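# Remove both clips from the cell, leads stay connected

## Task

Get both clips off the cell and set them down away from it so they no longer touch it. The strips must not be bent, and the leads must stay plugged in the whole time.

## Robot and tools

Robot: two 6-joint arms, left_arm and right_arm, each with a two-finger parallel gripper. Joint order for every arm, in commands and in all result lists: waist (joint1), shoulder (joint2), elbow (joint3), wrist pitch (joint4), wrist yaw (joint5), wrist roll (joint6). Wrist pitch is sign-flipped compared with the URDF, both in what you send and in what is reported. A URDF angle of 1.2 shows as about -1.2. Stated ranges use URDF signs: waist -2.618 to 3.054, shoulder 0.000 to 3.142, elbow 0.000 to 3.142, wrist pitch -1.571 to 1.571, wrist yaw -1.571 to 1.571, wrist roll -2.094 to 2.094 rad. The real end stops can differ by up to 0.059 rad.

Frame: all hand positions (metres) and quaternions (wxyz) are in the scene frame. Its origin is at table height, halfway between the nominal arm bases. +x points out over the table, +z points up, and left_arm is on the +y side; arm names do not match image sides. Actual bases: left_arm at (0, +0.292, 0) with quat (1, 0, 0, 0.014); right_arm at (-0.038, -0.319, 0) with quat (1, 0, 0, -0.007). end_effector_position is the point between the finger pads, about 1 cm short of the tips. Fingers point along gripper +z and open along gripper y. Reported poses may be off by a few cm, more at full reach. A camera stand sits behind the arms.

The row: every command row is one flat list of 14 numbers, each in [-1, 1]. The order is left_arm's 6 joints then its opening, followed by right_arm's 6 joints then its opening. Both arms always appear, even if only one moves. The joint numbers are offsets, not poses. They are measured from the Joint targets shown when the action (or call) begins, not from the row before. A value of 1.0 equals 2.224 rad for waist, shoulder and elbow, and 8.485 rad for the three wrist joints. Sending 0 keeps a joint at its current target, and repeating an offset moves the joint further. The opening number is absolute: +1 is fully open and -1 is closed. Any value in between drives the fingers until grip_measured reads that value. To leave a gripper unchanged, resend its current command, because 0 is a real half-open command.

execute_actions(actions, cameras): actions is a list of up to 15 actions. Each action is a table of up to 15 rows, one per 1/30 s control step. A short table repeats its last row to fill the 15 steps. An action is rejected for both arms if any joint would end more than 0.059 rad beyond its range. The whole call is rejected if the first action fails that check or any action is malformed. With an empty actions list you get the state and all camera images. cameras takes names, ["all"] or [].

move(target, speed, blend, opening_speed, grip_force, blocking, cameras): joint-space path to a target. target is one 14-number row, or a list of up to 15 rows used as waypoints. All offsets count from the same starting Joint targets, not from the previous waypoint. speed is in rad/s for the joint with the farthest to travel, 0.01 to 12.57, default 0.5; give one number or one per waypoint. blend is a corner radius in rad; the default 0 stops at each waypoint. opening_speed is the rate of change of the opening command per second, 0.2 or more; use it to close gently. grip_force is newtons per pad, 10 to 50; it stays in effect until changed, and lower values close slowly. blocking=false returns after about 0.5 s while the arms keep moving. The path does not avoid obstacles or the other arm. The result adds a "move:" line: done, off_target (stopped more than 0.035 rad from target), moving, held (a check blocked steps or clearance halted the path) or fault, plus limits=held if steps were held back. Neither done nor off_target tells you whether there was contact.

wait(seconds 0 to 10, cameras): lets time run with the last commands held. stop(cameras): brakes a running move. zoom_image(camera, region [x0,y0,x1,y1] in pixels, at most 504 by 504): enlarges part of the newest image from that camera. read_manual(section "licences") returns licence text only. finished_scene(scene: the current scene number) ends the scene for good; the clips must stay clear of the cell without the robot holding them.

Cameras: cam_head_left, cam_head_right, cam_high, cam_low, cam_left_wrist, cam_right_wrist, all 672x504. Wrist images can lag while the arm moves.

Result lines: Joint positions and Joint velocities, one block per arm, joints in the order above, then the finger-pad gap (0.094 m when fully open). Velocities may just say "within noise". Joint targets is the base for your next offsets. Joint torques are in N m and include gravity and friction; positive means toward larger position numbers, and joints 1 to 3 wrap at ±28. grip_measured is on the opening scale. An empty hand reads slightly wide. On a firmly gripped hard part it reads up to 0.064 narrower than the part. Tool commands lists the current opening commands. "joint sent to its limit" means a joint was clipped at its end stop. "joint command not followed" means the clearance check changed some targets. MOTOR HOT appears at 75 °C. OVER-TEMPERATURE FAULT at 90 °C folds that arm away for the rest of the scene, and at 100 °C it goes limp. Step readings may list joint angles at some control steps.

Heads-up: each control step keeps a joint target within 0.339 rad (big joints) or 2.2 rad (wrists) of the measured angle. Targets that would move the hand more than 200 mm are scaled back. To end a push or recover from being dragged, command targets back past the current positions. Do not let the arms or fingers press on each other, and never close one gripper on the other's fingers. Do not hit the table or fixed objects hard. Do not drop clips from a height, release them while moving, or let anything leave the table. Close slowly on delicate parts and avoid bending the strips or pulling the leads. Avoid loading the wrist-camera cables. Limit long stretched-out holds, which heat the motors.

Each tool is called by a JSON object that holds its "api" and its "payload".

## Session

{"api": "execute_actions", "payload": {"actions": []}}

{"api": "zoom_image", "payload": {"camera": "cam_head_left", "region": [240, 270, 400, 350]}}

{"api": "zoom_image", "payload": {"camera": "cam_low", "region": [400, 100, 560, 260]}}

Scene clock: 0.00 s.
left_arm: end_effector_position=(+0.4088, +0.3078, +0.1198) grip_measured=+1.000 end_effector_quat_wxyz=(+0.625, -0.024, +0.779, +0.047) | right_arm: end_effector_position=(+0.3624, -0.3517, +0.1096) grip_measured=+1.000 end_effector_quat_wxyz=(+0.599, +0.087, +0.792, -0.075)
Joint positions: left_arm=[-0.045 1.586 0.37 -0.998 -0.12 0.018 0.094] | right_arm=[0.042 1.557 0.37 -0.904 0.252 0.057 0.094]
Joint velocities: within noise
Joint torques (N m): no reading
Heat: left arm: 35 °C; right arm: 39 °C.
Joint targets: left_arm=[-0.045 1.579 0.378 -1.000 -0.120 0.018] | right_arm=[0.042 1.550 0.377 -0.906 0.254 0.056]
Tool commands: left_gripper/opening=+1.0 right_gripper/opening=+1.0
camera_calibration:
cam_left_wrist: T_world_to_cam=[[0.106585, -0.993248, -0.0457993, 0.268648], [-0.609825, -0.0289204, -0.792008, 0.392963], [0.785336, 0.112346, -0.60879, -0.194523], [0, 0, 0, 1]] pos_world=[0.36377, 0.300053, 0.20511]
cam_right_wrist: T_world_to_cam=[[-0.226233, -0.973504, 0.0332945, -0.267367], [-0.619636, 0.117456, -0.776051, 0.389516], [0.751578, -0.196198, -0.629791, -0.183015], [0, 0, 0, 1]] pos_world=[0.318421, -0.341941, 0.195924]

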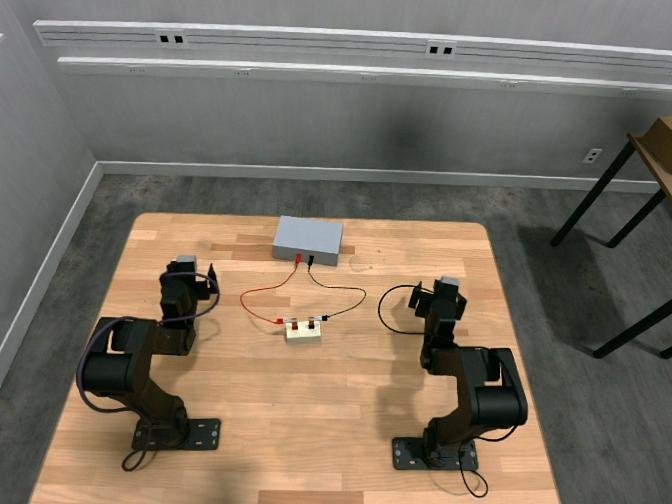

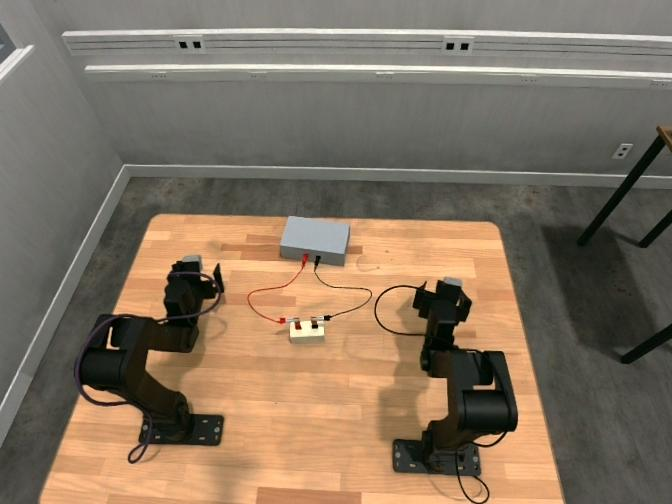

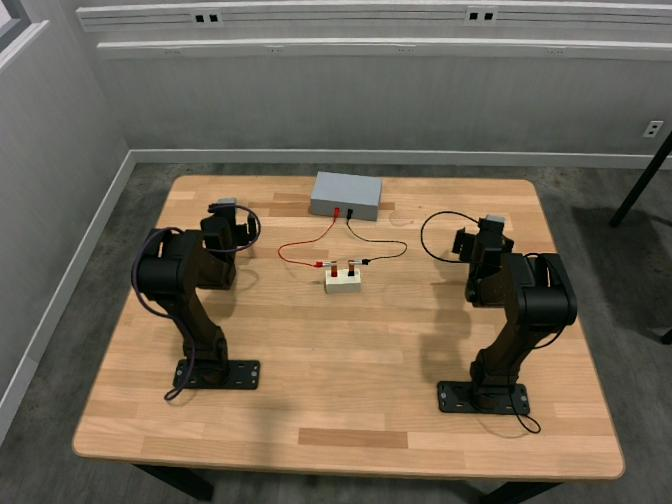

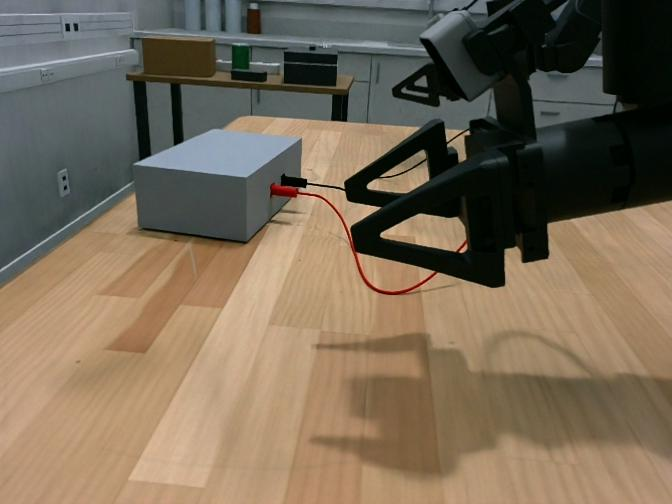

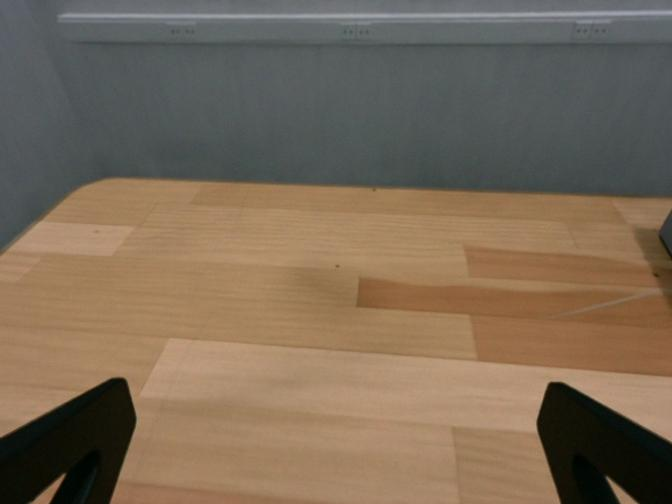

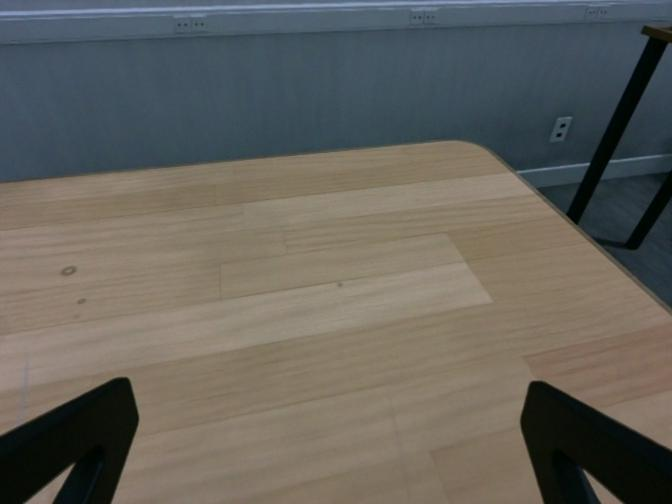

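Scaled by 3.150 from the camera's 672x504 image, which has a finer 960x720 frame.

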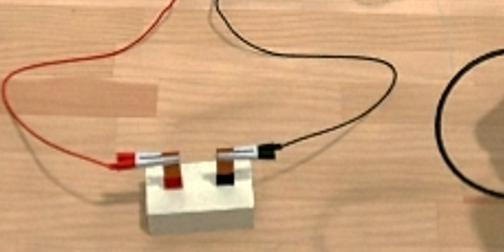

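Scaled by 3.150 from the camera's 672x504 image, which has a finer 960x720 frame.

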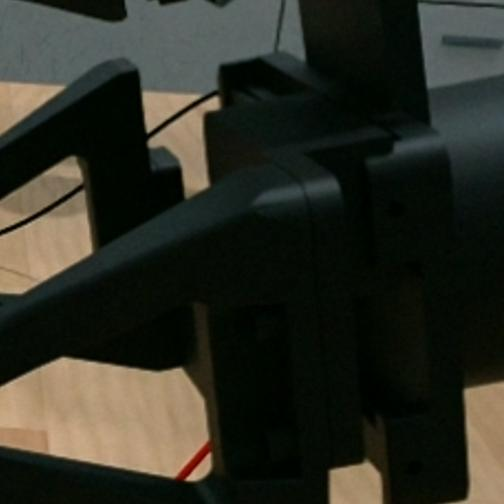

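{"api": "move", "payload": {"target": [[-0.1147,-0.103,0.3561,0.1862,0.0152,0.0332,1,0.0261,-0.0899,0.3566,0.1751,-0.0299,-0.0302,1],[-0.2779,0.0971,0.5755,0.2870,0.0152,0.0972,1,0.0261,-0.0899,0.3566,0.1751,-0.0299,-0.0302,1]], "speed": 0.8, "blend": 0.1, "cameras": ["cam_head_left","cam_low","cam_left_wrist","cam_right_wrist"]}}

Scene clock: 16.57 s.
left_arm: end_effector_position=(+0.2618, +0.0998, +0.1488) grip_measured=+1.000 end_effector_quat_wxyz=(-0.001, +0.669, +0.743, -0.001) | right_arm: end_effector_position=(+0.3554, -0.2890, +0.1996) grip_measured=+1.000 end_effector_quat_wxyz=(+0.375, -0.123, +0.918, -0.027)
Joint positions: left_arm=[-0.663 1.779 1.628 1.422 0.002 0.833 0.094] | right_arm=[0.092 1.37 1.137 0.567 0.011 -0.193 0.094]
Joint torques (N m): left_arm=[0.02 -5.74 9.76 -0.25 0.1 0.06] | right_arm=[0.68 -8.23 10 -1.37 -0.06 -0.07]
Heat: left arm: 40 °C; right arm: 40 °C.
Joint targets: left_arm=[-0.663 1.795 1.658 1.435 0.009 0.843] | right_arm=[0.100 1.350 1.170 0.580 0.000 -0.200]
move: done
camera_calibration:
cam_left_wrist: T_world_to_cam=[[-0.994514, -0.104353, -0.00717558, 0.27294], [-0.097467, 0.899615, 0.425667, -0.0877828], [-0.0379646, 0.424032, -0.904851, 0.190471], [0, 0, 0, 1]] pos_world=[0.270118, 0.0266871, 0.211673]
cam_right_wrist: T_world_to_cam=[[0.216228, -0.963883, 0.155486, -0.389704], [-0.904389, -0.25774, -0.340074, 0.353449], [0.367867, -0.0670859, -0.927455, 0.124361], [0, 0, 0, 1]] pos_world=[0.358172, -0.276188, 0.296132]
Images, in order (width x height): cam_head_left 672x504, cam_low 672x504, cam_left_wrist 672x504, cam_right_wrist 672x504.

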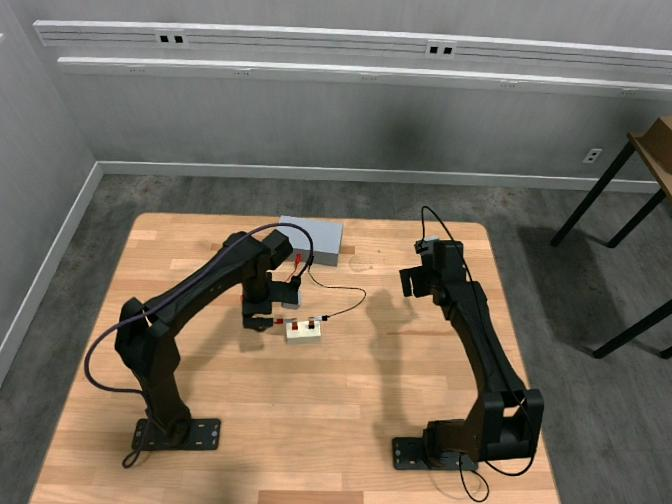

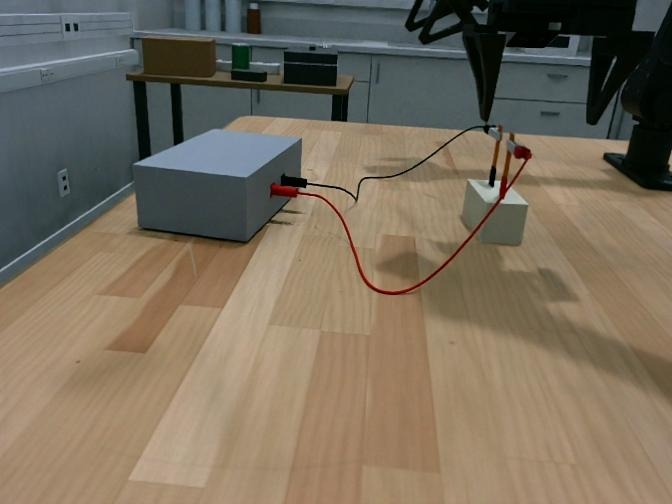

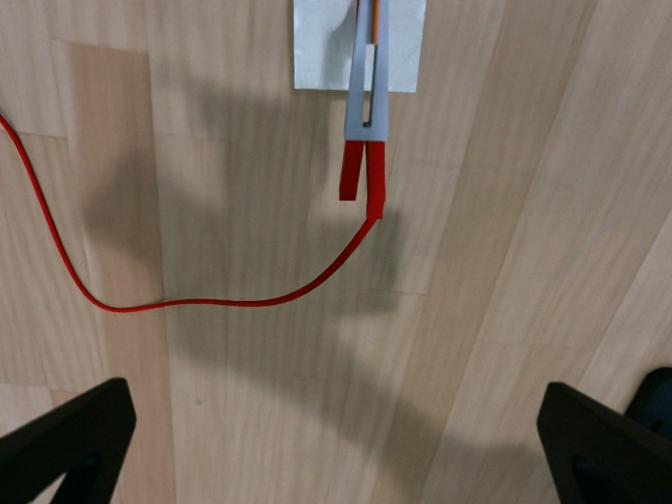

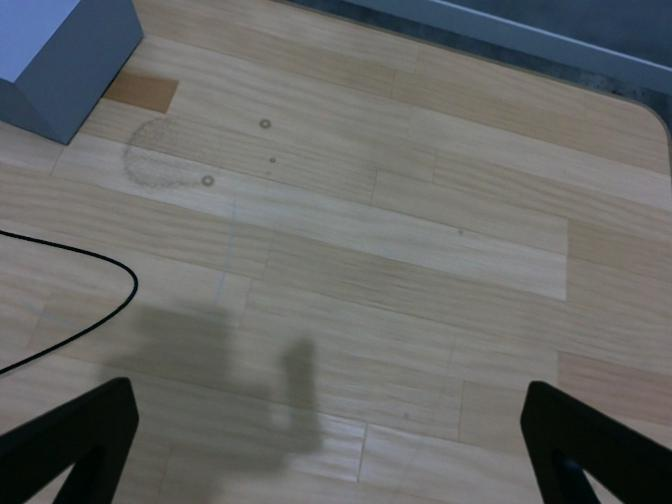

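{"api": "move", "payload": {"target": [-0.0432,0.0441,0.0481,0.0009,0,-0.0094,1,0,0,0,0,0,0,1], "speed": 0.3, "cameras": ["cam_left_wrist","cam_low"]}}

{"api": "zoom_image", "payload": {"camera": "cam_left_wrist", "region": [240, 100, 440, 400]}}

{"api": "zoom_image", "payload": {"camera": "cam_low", "region": [460, 90, 580, 190]}}

Scene clock: 24.83 s.
left_arm: end_effector_position=(+0.2606, +0.0594, +0.1450) grip_measured=+1.000 end_effector_quat_wxyz=(+0.000, +0.682, +0.731, -0.001) | right_arm: end_effector_position=(+0.3554, -0.2890, +0.1996) grip_measured=+1.000 end_effector_quat_wxyz=(+0.375, -0.123, +0.918, -0.027)
Joint positions: left_arm=[-0.758 1.875 1.734 1.431 0.002 0.772 0.094] | right_arm=[0.092 1.37 1.137 0.567 0.011 -0.193 0.094]
Joint torques (N m): left_arm=[-0.14 -6.23 9.92 -0.3 0.07 -0.15] | right_arm=[0.68 -8.18 9.94 -1.37 -0.08 -0.05]
Heat: left arm: 38 °C; right arm: 41 °C.
Joint targets: left_arm=[-0.759 1.893 1.765 1.443 0.009 0.763] | right_arm=[0.100 1.350 1.170 0.580 0.000 -0.200]
move: done
camera_calibration:
cam_left_wrist: T_world_to_cam=[[-0.9975, -0.0702109, -0.00800152, 0.266299], [-0.0669596, 0.902925, 0.42455, -0.0577817], [-0.0225832, 0.424024, -0.905369, 0.200152], [0, 0, 0, 1]] pos_world=[0.266284, -0.0139998, 0.207874]
Images, in order (width x height): cam_low 672x504, cam_left_wrist 672x504.

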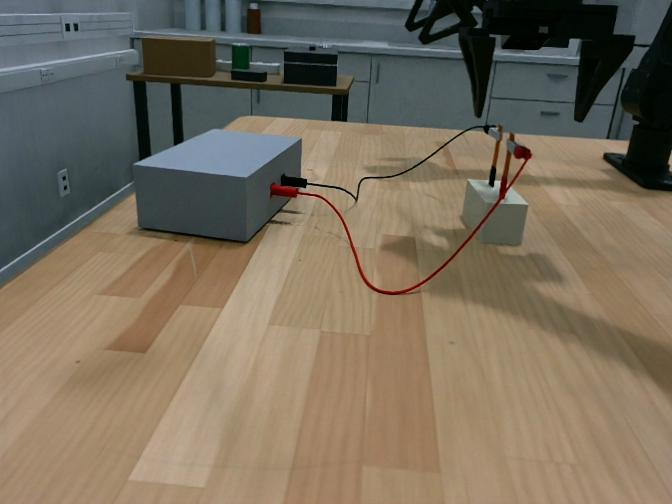

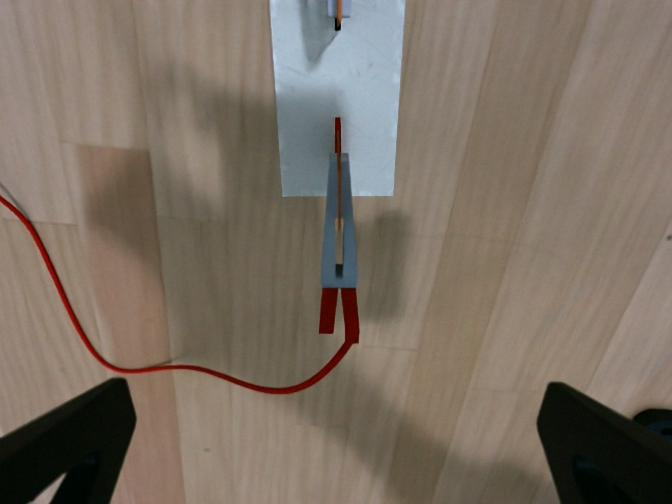

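Scaled by 1.680 from the camera's 672x504 image, which has a finer 960x720 frame.

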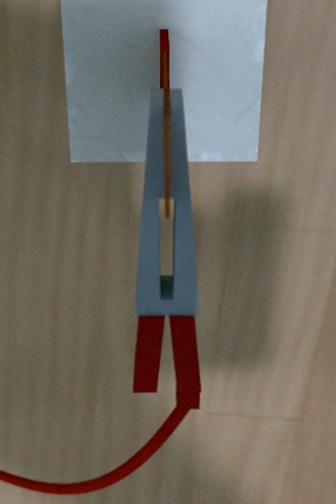

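Scaled by 4.200 from the camera's 672x504 image, which has a finer 960x720 frame.

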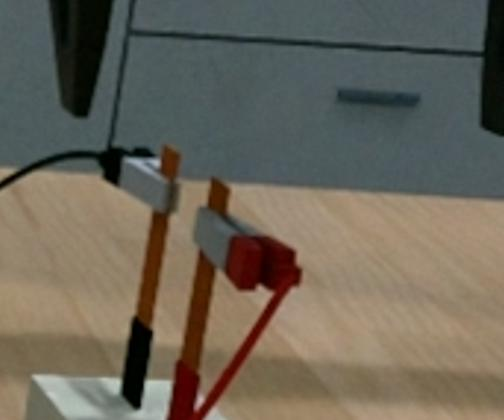

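{"api": "move", "payload": {"target": [-0.0036,0,-0.0949,-0.0222,0,-0.0006,1,0,0,0,0,0,0,1], "speed": 0.2, "cameras": ["cam_left_wrist","cam_low"]}}

{"api": "zoom_image", "payload": {"camera": "cam_left_wrist", "region": [240, 200, 440, 500]}}

{"api": "zoom_image", "payload": {"camera": "cam_low", "region": [440, 90, 600, 210]}}

Scene clock: 37.17 s.
left_arm: end_effector_position=(+0.2589, +0.0594, +0.1018) grip_measured=+1.000 end_effector_quat_wxyz=(-0.004, +0.681, +0.732, -0.001) | right_arm: end_effector_position=(+0.3554, -0.2890, +0.1996) grip_measured=+1.000 end_effector_quat_wxyz=(+0.375, -0.123, +0.918, -0.027)
Joint positions: left_arm=[-0.761 1.875 1.562 1.267 0.002 0.766 0.094] | right_arm=[0.092 1.37 1.137 0.567 0.011 -0.193 0.094]
Joint torques (N m): left_arm=[-0.57 -6.2 6.28 -0.55 0.08 -0.12] | right_arm=[0.75 -8.29 9.99 -1.35 -0.05 -0.07]
Heat: left arm: 37 °C; right arm: 42 °C.
Joint targets: left_arm=[-0.767 1.893 1.554 1.254 0.009 0.758] | right_arm=[0.100 1.350 1.170 0.580 0.000 -0.200]
move: done
camera_calibration:
cam_left_wrist: T_world_to_cam=[[-0.997342, -0.0728134, -0.00276515, 0.2638], [-0.0669394, 0.900572, 0.429522, -0.0400699], [-0.0287848, 0.428566, -0.903052, 0.162151], [0, 0, 0, 1]] pos_world=[0.265084, -0.0141982, 0.164371]
Images, in order (width x height): cam_low 672x504, cam_left_wrist 672x504.

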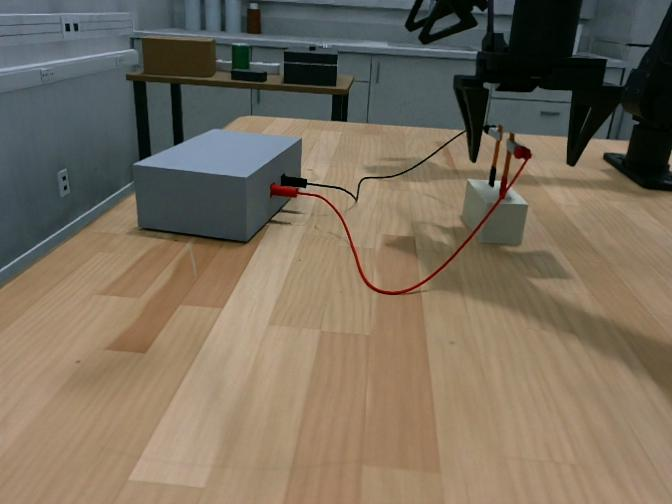

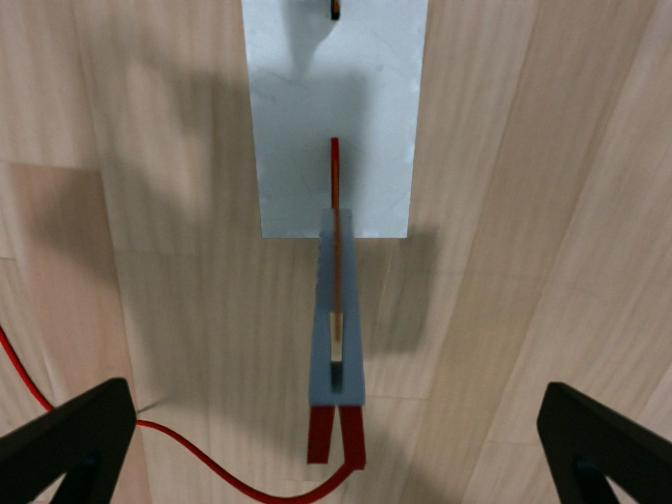

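Scaled by 1.680 from the camera's 672x504 image, which has a finer 960x720 frame.

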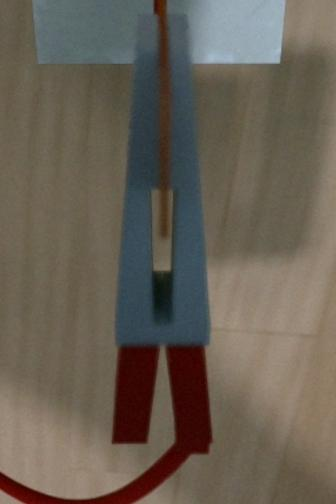

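Scaled by 3.150 from the camera's 672x504 image, which has a finer 960x720 frame.

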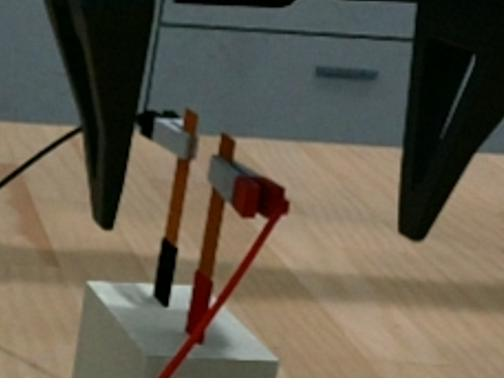

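{"api": "move", "payload": {"target": [0,0,0,0,0,0,-0.6,0,0,0,0,0,0,1], "opening_speed": 0.8, "cameras": ["cam_left_wrist","cam_low"]}}

{"api": "zoom_image", "payload": {"camera": "cam_left_wrist", "region": [240, 300, 440, 500]}}

{"api": "zoom_image", "payload": {"camera": "cam_low", "region": [460, 90, 580, 190]}}

Scene clock: 44.47 s.
left_arm: end_effector_position=(+0.2590, +0.0593, +0.1018) grip_measured=-0.598 end_effector_quat_wxyz=(-0.004, +0.681, +0.733, -0.001) | right_arm: end_effector_position=(+0.3554, -0.2890, +0.1996) grip_measured=+1.000 end_effector_quat_wxyz=(+0.375, -0.123, +0.918, -0.027)
Joint positions: left_arm=[-0.761 1.875 1.562 1.266 0.002 0.765 0.019] | right_arm=[0.092 1.37 1.137 0.567 0.011 -0.193 0.094]
Joint torques (N m): left_arm=[-0.66 -6.26 6.23 -0.53 0.09 -0.11] | right_arm=[0.81 -8.31 9.98 -1.35 -0.09 -0.06]
Heat: left arm: 36 °C; right arm: 42 °C.
Joint targets: left_arm=[-0.767 1.893 1.554 1.254 0.009 0.758] | right_arm=[0.100 1.350 1.170 0.580 0.000 -0.200]
move: done
camera_calibration:
cam_left_wrist: T_world_to_cam=[[-0.997288, -0.0735299, -0.00330573, 0.264057], [-0.0678309, 0.9007, 0.429114, -0.0396605], [-0.0285752, 0.428174, -0.903245, 0.16217], [0, 0, 0, 1]] pos_world=[0.265285, -0.0142987, 0.164371]
Images, in order (width x height): cam_low 672x504, cam_left_wrist 672x504.

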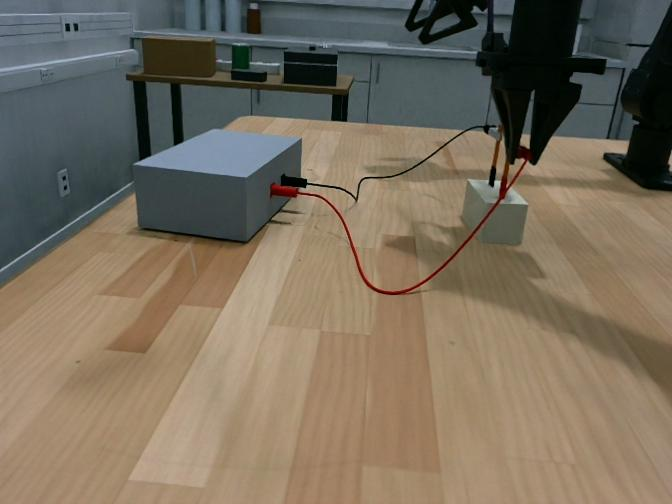

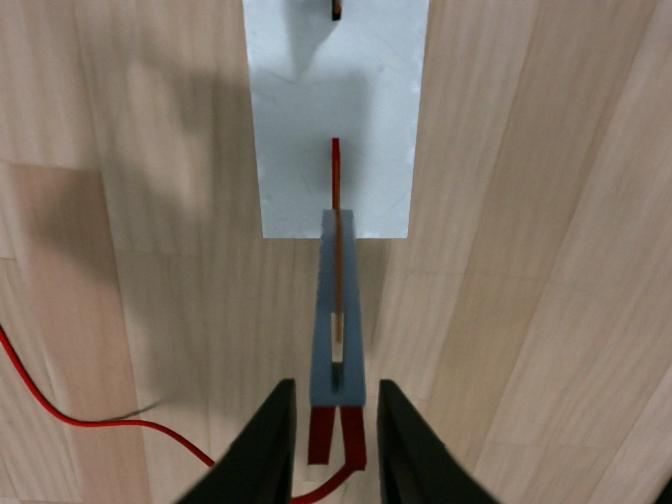

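Scaled by 2.520 from the camera's 672x504 image, which has a finer 960x720 frame.

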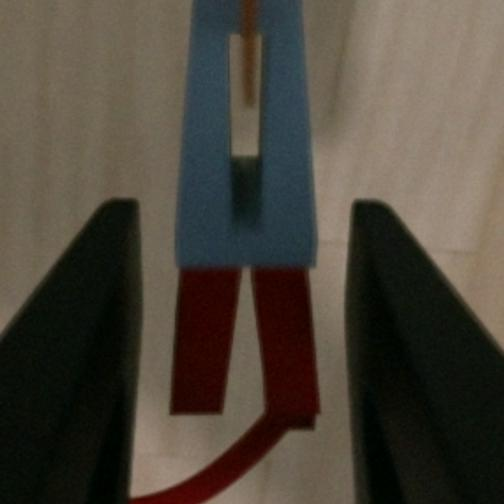

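Scaled by 4.200 from the camera's 672x504 image, which has a finer 960x720 frame.

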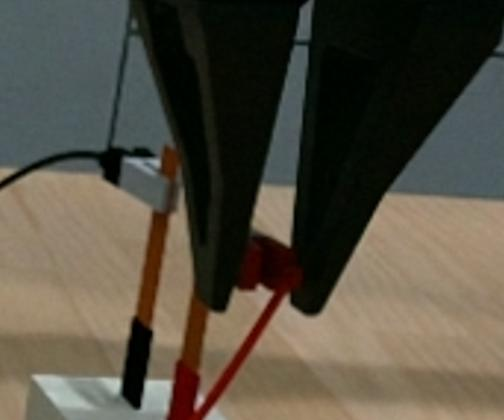

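{"api": "move", "payload": {"target": [0,0,0,0,0,0,-0.75,0,0,0,0,0,0,1], "opening_speed": 0.3, "grip_force": [25,50], "cameras": ["cam_left_wrist"]}}

{"api": "zoom_image", "payload": {"camera": "cam_left_wrist", "region": [240, 200, 440, 500]}}

Scene clock: 47.20 s.
left_arm: end_effector_position=(+0.2590, +0.0593, +0.1018) grip_measured=-0.746 end_effector_quat_wxyz=(-0.004, +0.681, +0.733, -0.001) | right_arm: end_effector_position=(+0.3554, -0.2890, +0.1996) grip_measured=+1.000 end_effector_quat_wxyz=(+0.375, -0.123, +0.918, -0.027)
Joint positions: left_arm=[-0.761 1.875 1.562 1.266 0.002 0.765 0.012] | right_arm=[0.092 1.37 1.137 0.567 0.011 -0.193 0.094]
Joint torques (N m): left_arm=[-0.54 -6.3 6.31 -0.55 0.06 -0.14] | right_arm=[0.66 -8.28 9.98 -1.36 -0.07 -0.05]
Heat: left arm: 36 °C; right arm: 42 °C.
Joint targets: left_arm=[-0.767 1.893 1.554 1.254 0.009 0.758] | right_arm=[0.100 1.350 1.170 0.580 0.000 -0.200]
grip_force (N): 25, 50
move: done
camera_calibration:
cam_left_wrist: T_world_to_cam=[[-0.997288, -0.0735299, -0.00330573, 0.264057], [-0.0678309, 0.9007, 0.429114, -0.0396605], [-0.0285752, 0.428174, -0.903245, 0.16217], [0, 0, 0, 1]] pos_world=[0.265285, -0.0142987, 0.164371]
Images, in order (width x height): cam_left_wrist 672x504.

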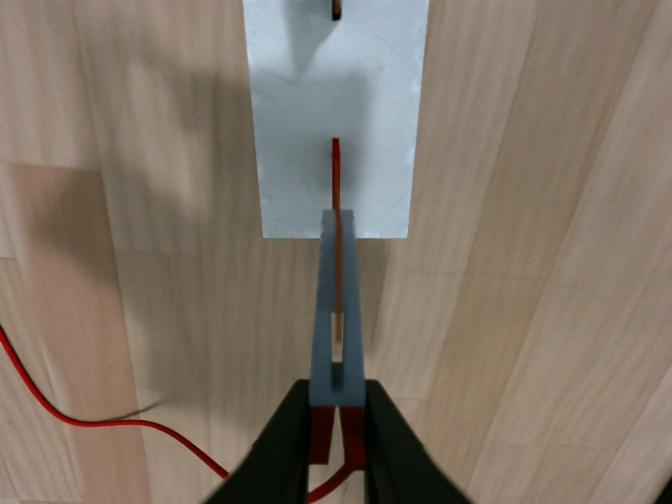

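Scaled by 1.680 from the camera's 672x504 image, which has a finer 960x720 frame.

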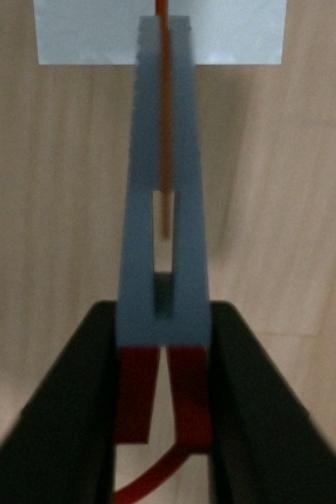

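{"api": "move", "payload": {"target": [0,0,0,0,0,0,-0.84,0,0,0,0,0,0,1], "opening_speed": 0.2, "cameras": ["cam_left_wrist"]}}

{"api": "zoom_image", "payload": {"camera": "cam_left_wrist", "region": [240, 200, 440, 500]}}

Scene clock: 50.17 s.
left_arm: end_effector_position=(+0.2590, +0.0593, +0.1018) grip_measured=-0.831 end_effector_quat_wxyz=(-0.004, +0.681, +0.733, -0.001) | right_arm: end_effector_position=(+0.3554, -0.2890, +0.1996) grip_measured=+1.000 end_effector_quat_wxyz=(+0.375, -0.123, +0.918, -0.027)
Joint positions: left_arm=[-0.761 1.875 1.562 1.266 0.002 0.765 0.008] | right_arm=[0.092 1.37 1.137 0.567 0.011 -0.193 0.094]
Joint torques (N m): left_arm=[-0.62 -6.26 6.19 -0.53 0.11 -0.11] | right_arm=[0.69 -8.25 9.89 -1.34 -0.07 -0.02]
Heat: left arm: 36 °C; right arm: 42 °C.
Joint targets: left_arm=[-0.767 1.893 1.554 1.254 0.009 0.758] | right_arm=[0.100 1.350 1.170 0.580 0.000 -0.200]
grip_force (N): 25, 50
move: done
camera_calibration:
cam_left_wrist: T_world_to_cam=[[-0.997288, -0.0735299, -0.00330573, 0.264057], [-0.0678309, 0.9007, 0.429114, -0.0396605], [-0.0285752, 0.428174, -0.903245, 0.16217], [0, 0, 0, 1]] pos_world=[0.265285, -0.0142987, 0.164371]
Images, in order (width x height): cam_left_wrist 672x504.

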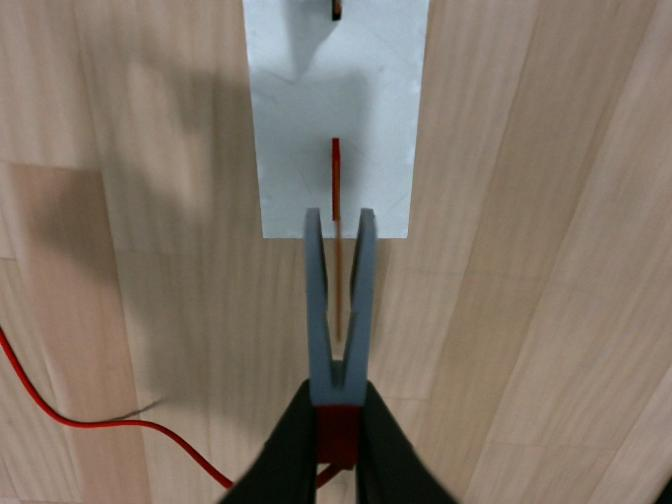

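Scaled by 1.680 from the camera's 672x504 image, which has a finer 960x720 frame.

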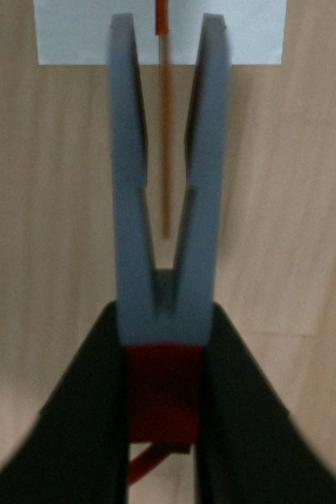

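{"api": "move", "payload": {"target": [0,0,0.0153,0.0026,0,0,-0.86,0,0,0,0,0,0,1], "speed": 0.1}}

{"api": "move", "payload": {"target": [0,0,0.0054,0.0014,0,0,-0.86,0,0,0,0,0,0,1], "speed": 0.1, "cameras": ["cam_left_wrist"]}}

{"api": "zoom_image", "payload": {"camera": "cam_left_wrist", "region": [240, 200, 440, 500]}}

Scene clock: 53.87 s.
left_arm: end_effector_position=(+0.2590, +0.0593, +0.1018) grip_measured=-0.834 end_effector_quat_wxyz=(-0.004, +0.681, +0.733, -0.001) | right_arm: end_effector_position=(+0.3554, -0.2890, +0.1996) grip_measured=+1.000 end_effector_quat_wxyz=(+0.375, -0.123, +0.918, -0.027)
Joint positions: left_arm=[-0.761 1.875 1.562 1.266 0.002 0.765 0.008] | right_arm=[0.092 1.37 1.137 0.567 0.011 -0.193 0.094]
Joint torques (N m): left_arm=[-0.62 -6.27 9.5 -0.3 0.08 -0.11] | right_arm=[0.66 -8.21 9.99 -1.38 -0.05 -0.07]
Heat: left arm: 36 °C; right arm: 42 °C.
Joint targets: left_arm=[-0.767 1.893 1.588 1.276 0.009 0.758] | right_arm=[0.100 1.350 1.170 0.580 0.000 -0.200]
grip_force (N): 25, 50
move: done

Scene clock: 54.60 s.
left_arm: end_effector_position=(+0.2589, +0.0594, +0.1040) grip_measured=-0.834 end_effector_quat_wxyz=(-0.004, +0.681, +0.733, -0.001) | right_arm: end_effector_position=(+0.3554, -0.2890, +0.1996) grip_measured=+1.000 end_effector_quat_wxyz=(+0.375, -0.123, +0.918, -0.027)
Joint positions: left_arm=[-0.761 1.875 1.571 1.276 0.002 0.765 0.008] | right_arm=[0.092 1.37 1.137 0.567 0.011 -0.193 0.094]
Joint torques (N m): left_arm=[-0.55 -6.34 9.81 -0.27 0.09 -0.09] | right_arm=[0.7 -8.31 9.94 -1.34 -0.04 -0.04]
Heat: left arm: 36 °C; right arm: 42 °C.
Joint targets: left_arm=[-0.767 1.893 1.600 1.288 0.009 0.758] | right_arm=[0.100 1.350 1.170 0.580 0.000 -0.200]
grip_force (N): 25, 50
move: done
camera_calibration:
cam_left_wrist: T_world_to_cam=[[-0.997291, -0.0735216, -0.00246269, 0.263832], [-0.06744, 0.9004, 0.429804, -0.0409245], [-0.0293824, 0.428805, -0.902919, 0.16428], [0, 0, 0, 1]] pos_world=[0.265185, -0.0141984, 0.166571]
Images, in order (width x height): cam_left_wrist 672x504.

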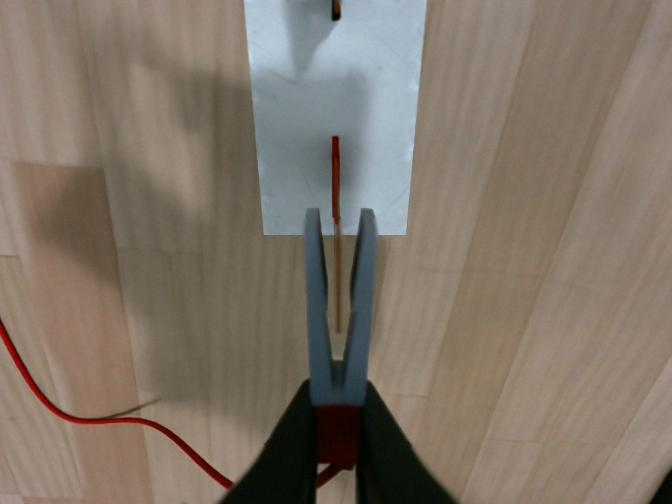

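Scaled by 1.680 from the camera's 672x504 image, which has a finer 960x720 frame.

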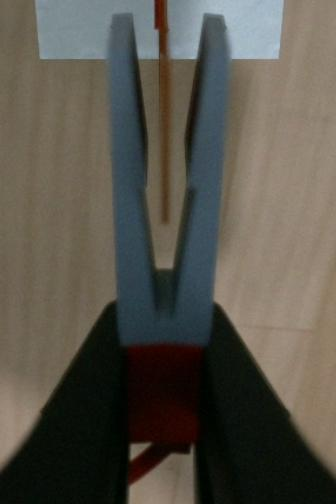

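{"api": "move", "payload": {"target": [0,0,0.0562,0.0147,0,0,-0.86,0,0,0,0,0,0,1], "speed": 0.15, "cameras": ["cam_left_wrist","cam_low"]}}

{"api": "zoom_image", "payload": {"camera": "cam_low", "region": [440, 90, 580, 210]}}

Scene clock: 59.03 s.
left_arm: end_effector_position=(+0.2592, +0.0592, +0.1359) grip_measured=-0.834 end_effector_quat_wxyz=(-0.004, +0.681, +0.733, -0.001) | right_arm: end_effector_position=(+0.3554, -0.2890, +0.1996) grip_measured=+1.000 end_effector_quat_wxyz=(+0.375, -0.123, +0.918, -0.027)
Joint positions: left_arm=[-0.761 1.875 1.697 1.401 0.002 0.765 0.008] | right_arm=[0.092 1.37 1.137 0.567 0.011 -0.193 0.094]
Joint torques (N m): left_arm=[-0.65 -6.34 9.47 -0.29 0.08 -0.11] | right_arm=[0.7 -8.28 10 -1.37 -0.07 -0.08]
Heat: left arm: 36 °C; right arm: 43 °C.
Joint targets: left_arm=[-0.767 1.893 1.725 1.413 0.009 0.758] | right_arm=[0.100 1.350 1.170 0.580 0.000 -0.200]
grip_force (N): 25, 50
move: done
camera_calibration:
cam_left_wrist: T_world_to_cam=[[-0.997286, -0.0735368, -0.00350564, 0.264402], [-0.067932, 0.900832, 0.42882, -0.0541025], [-0.028376, 0.427894, -0.903383, 0.19299], [0, 0, 0, 1]] pos_world=[0.265485, -0.0143989, 0.198471]
Images, in order (width x height): cam_low 672x504, cam_left_wrist 672x504.

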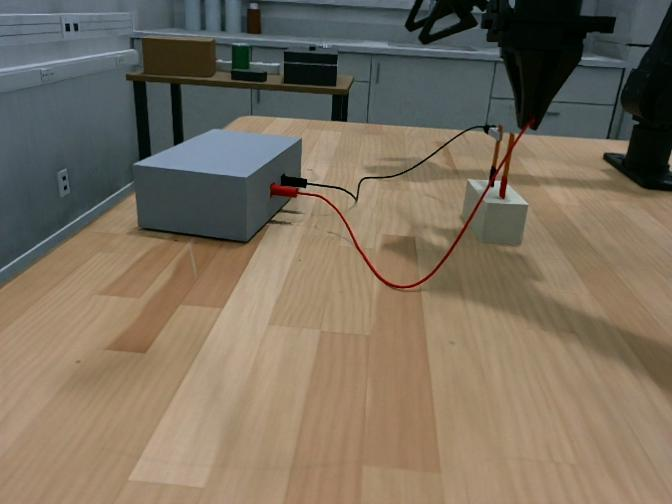

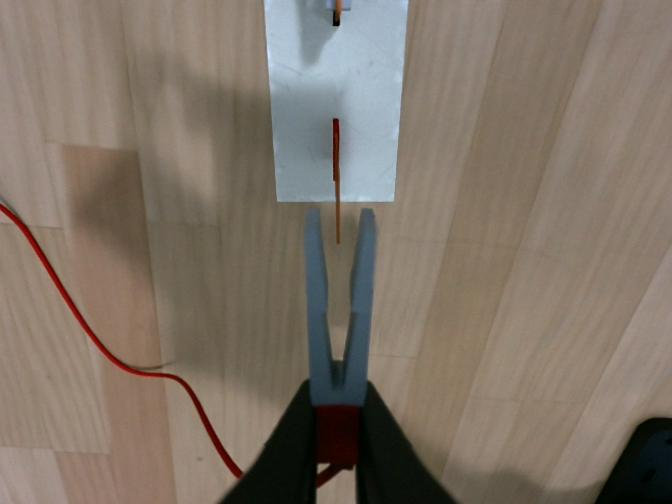

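Scaled by 3.600 from the camera's 672x504 image, which has a finer 960x720 frame.

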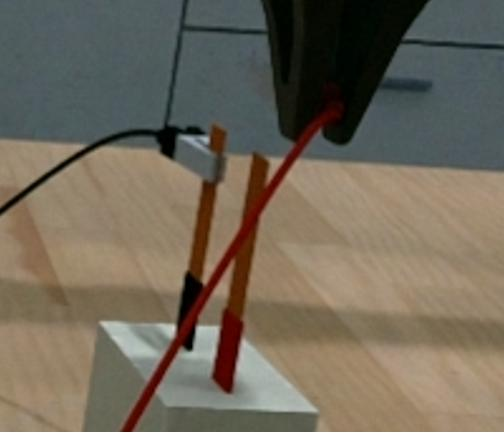

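{"api": "move", "payload": {"target": [[0.1066,-0.0674,-0.1430,-0.0198,0,0.0292,-0.86,0,0,0,0,0,0,1],[0.1066,-0.0328,-0.2612,-0.0602,0,0.0292,-0.86,0,0,0,0,0,0,1]], "speed": 0.35, "blend": 0.03, "cameras": ["cam_left_wrist","cam_low","cam_head_left"]}}

Scene clock: 71.00 s.
left_arm: end_effector_position=(+0.2732, +0.1419, +0.0232) grip_measured=-0.834 end_effector_quat_wxyz=(+0.000, +0.681, +0.732, -0.001) | right_arm: end_effector_position=(+0.3554, -0.2890, +0.1996) grip_measured=+1.000 end_effector_quat_wxyz=(+0.375, -0.123, +0.918, -0.027)
Joint positions: left_arm=[-0.532 1.805 1.15 0.916 0.002 0.995 0.008] | right_arm=[0.092 1.37 1.137 0.567 0.011 -0.193 0.094]
Joint torques (N m): left_arm=[0.24 -5.65 5.93 -0.6 0.08 0.06] | right_arm=[0.59 -8.23 10.02 -1.37 -0.06 -0.06]
Heat: left arm: 35 °C; right arm: 43 °C.
Joint targets: left_arm=[-0.530 1.820 1.144 0.902 0.009 1.005] | right_arm=[0.100 1.350 1.170 0.580 0.000 -0.200]
grip_force (N): 25, 50
move: done
camera_calibration:
cam_left_wrist: T_world_to_cam=[[-0.99733, -0.072473, -0.00899513, 0.28399], [-0.0694586, 0.903303, 0.423342, -0.079111], [-0.0225556, 0.422837, -0.905925, 0.055445], [0, 0, 0, 1]] pos_world=[0.278987, 0.0685986, 0.0862746]
Images, in order (width x height): cam_head_left 672x504, cam_low 672x504, cam_left_wrist 672x504.

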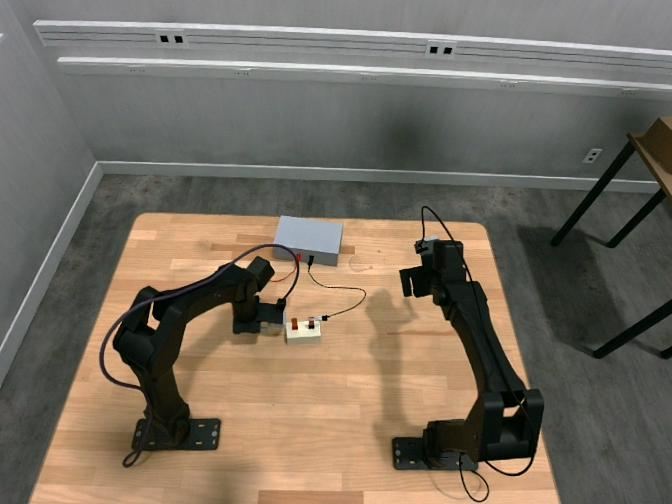

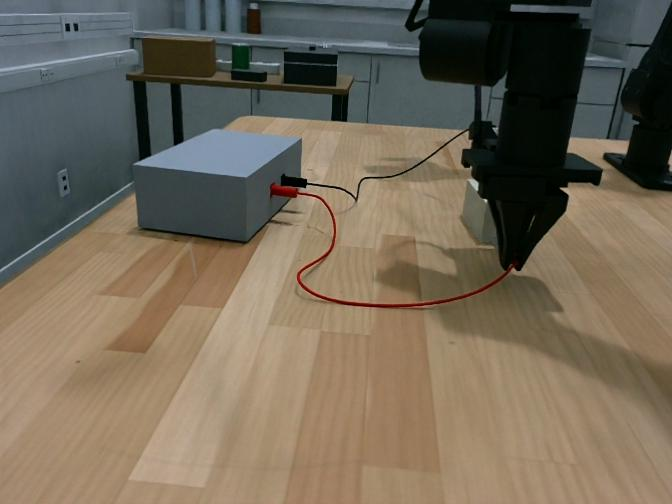

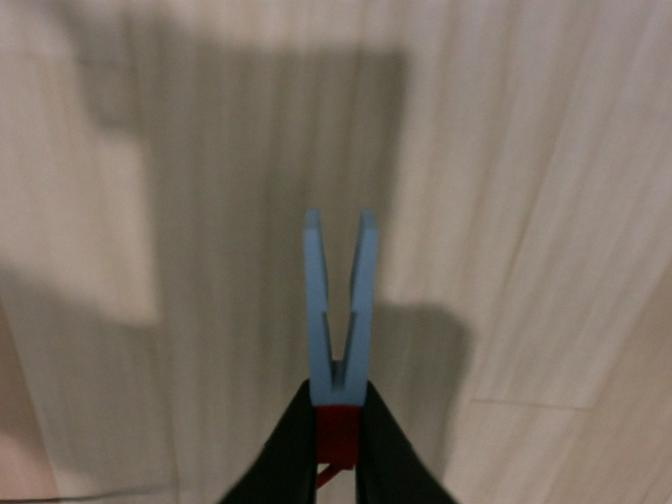

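{"api": "move", "payload": {"target": [0,0,-0.0171,-0.0045,0,0,-0.86,0,0,0,0,0,0,1], "speed": 0.1}}

{"api": "move", "payload": {"target": [0,0,-0.0045,-0.0012,0,0,-0.86,0,0,0,0,0,0,1], "speed": 0.05}}

{"api": "move", "payload": {"target": [0,0,-0.0045,-0.0012,0,0,-0.86,0,0,0,0,0,0,1], "speed": 0.05, "cameras": ["cam_low"]}}

Scene clock: 75.23 s.
left_arm: end_effector_position=(+0.2707, +0.1432, +0.0152) grip_measured=-0.834 end_effector_quat_wxyz=(+0.002, +0.681, +0.732, -0.001) | right_arm: end_effector_position=(+0.3554, -0.2890, +0.1996) grip_measured=+1.000 end_effector_quat_wxyz=(+0.375, -0.123, +0.918, -0.027)
Joint positions: left_arm=[-0.532 1.805 1.115 0.877 0.002 0.996 0.008] | right_arm=[0.092 1.37 1.137 0.567 0.011 -0.193 0.094]
Joint torques (N m): left_arm=[0.2 -5.56 5.7 -0.58 0.07 0.09] | right_arm=[0.66 -8.35 10.04 -1.38 -0.05 -0.05]
Heat: left arm: 35 °C; right arm: 43 °C.
Joint targets: left_arm=[-0.530 1.820 1.106 0.864 0.009 1.006] | right_arm=[0.100 1.350 1.170 0.580 0.000 -0.200]
grip_force (N): 25, 50
move: done

Scene clock: 76.00 s.
left_arm: end_effector_position=(+0.2699, +0.1436, +0.0130) grip_measured=-0.834 end_effector_quat_wxyz=(+0.002, +0.681, +0.732, -0.001) | right_arm: end_effector_position=(+0.3554, -0.2890, +0.1996) grip_measured=+1.000 end_effector_quat_wxyz=(+0.375, -0.123, +0.918, -0.027)
Joint positions: left_arm=[-0.532 1.805 1.106 0.867 0.002 0.996 0.008] | right_arm=[0.092 1.37 1.137 0.567 0.011 -0.193 0.094]
Joint torques (N m): left_arm=[0.25 -5.64 5.56 -0.59 0.09 0.07] | right_arm=[0.68 -8.31 10.03 -1.35 -0.08 -0.06]
Heat: left arm: 35 °C; right arm: 43 °C.
Joint targets: left_arm=[-0.530 1.820 1.096 0.854 0.009 1.006] | right_arm=[0.100 1.350 1.170 0.580 0.000 -0.200]
grip_force (N): 25, 50
move: done

Scene clock: 76.77 s.
left_arm: end_effector_position=(+0.2690, +0.1441, +0.0108) grip_measured=-0.834 end_effector_quat_wxyz=(+0.003, +0.681, +0.732, -0.001) | right_arm: end_effector_position=(+0.3554, -0.2890, +0.1996) grip_measured=+1.000 end_effector_quat_wxyz=(+0.375, -0.123, +0.918, -0.027)
Joint positions: left_arm=[-0.532 1.805 1.096 0.857 0.002 0.996 0.008] | right_arm=[0.092 1.37 1.137 0.567 0.011 -0.193 0.094]
Joint torques (N m): left_arm=[0.31 -5.5 5.59 -0.59 0.06 0.07] | right_arm=[0.66 -8.25 10.07 -1.39 -0.08 -0.06]
Heat: left arm: 35 °C; right arm: 43 °C.
Joint targets: left_arm=[-0.530 1.820 1.086 0.844 0.009 1.006] | right_arm=[0.100 1.350 1.170 0.580 0.000 -0.200]
grip_force (N): 25, 50
move: done
Images, in order (width x height): cam_low 672x504.

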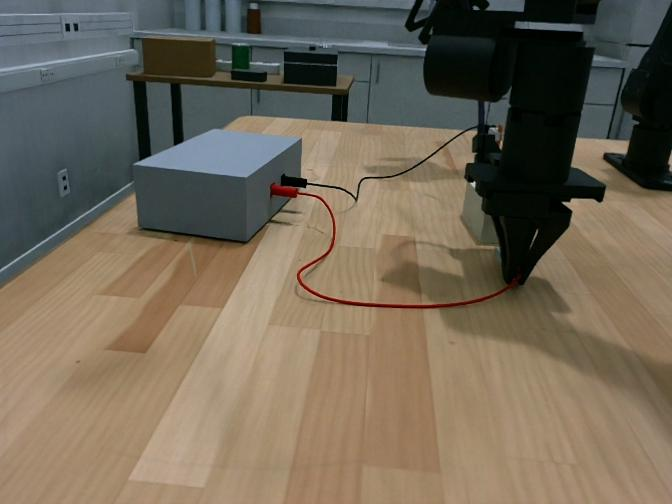

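{"api": "move", "payload": {"target": [0,0,-0.0030,-0.0008,0,0,-0.86,0,0,0,0,0,0,1], "speed": 0.05}}

{"api": "move", "payload": {"target": [0,0,-0.0030,-0.0008,0,0,-0.86,0,0,0,0,0,0,1], "speed": 0.05}}

Scene clock: 79.07 s.
left_arm: end_effector_position=(+0.2683, +0.1445, +0.0093) grip_measured=-0.834 end_effector_quat_wxyz=(+0.003, +0.681, +0.732, -0.001) | right_arm: end_effector_position=(+0.3554, -0.2890, +0.1996) grip_measured=+1.000 end_effector_quat_wxyz=(+0.375, -0.123, +0.918, -0.027)
Joint positions: left_arm=[-0.532 1.805 1.089 0.85 0.002 0.996 0.008] | right_arm=[0.092 1.37 1.137 0.567 0.011 -0.193 0.094]
Joint torques (N m): left_arm=[0.28 -5.39 5.57 -0.5 0.08 0.06] | right_arm=[0.61 -8.17 10.03 -1.37 -0.06 -0.05]
Heat: left arm: 35 °C; right arm: 43 °C.
Joint targets: left_arm=[-0.530 1.820 1.079 0.837 0.009 1.006] | right_arm=[0.100 1.350 1.170 0.580 0.000 -0.200]
grip_force (N): 25, 50
move: done

Scene clock: 79.77 s.
left_arm: end_effector_position=(+0.2689, +0.1442, +0.0087) grip_measured=-0.834 end_effector_quat_wxyz=(+0.004, +0.681, +0.732, +0.000) | right_arm: end_effector_position=(+0.3554, -0.2890, +0.1996) grip_measured=+1.000 end_effector_quat_wxyz=(+0.375, -0.123, +0.918, -0.027)
Joint positions: left_arm=[-0.532 1.805 1.087 0.844 0.002 0.996 0.008] | right_arm=[0.092 1.37 1.137 0.567 0.011 -0.193 0.094]
Joint torques (N m): left_arm=[0.27 -5.48 5.03 -0.59 0.09 0.07] | right_arm=[0.58 -8.29 9.99 -1.35 -0.08 -0.05]
Heat: left arm: 35 °C; right arm: 43 °C.
Joint targets: left_arm=[-0.530 1.820 1.073 0.830 0.009 1.005] | right_arm=[0.100 1.350 1.170 0.580 0.000 -0.200]
grip_force (N): 25, 50
move: done


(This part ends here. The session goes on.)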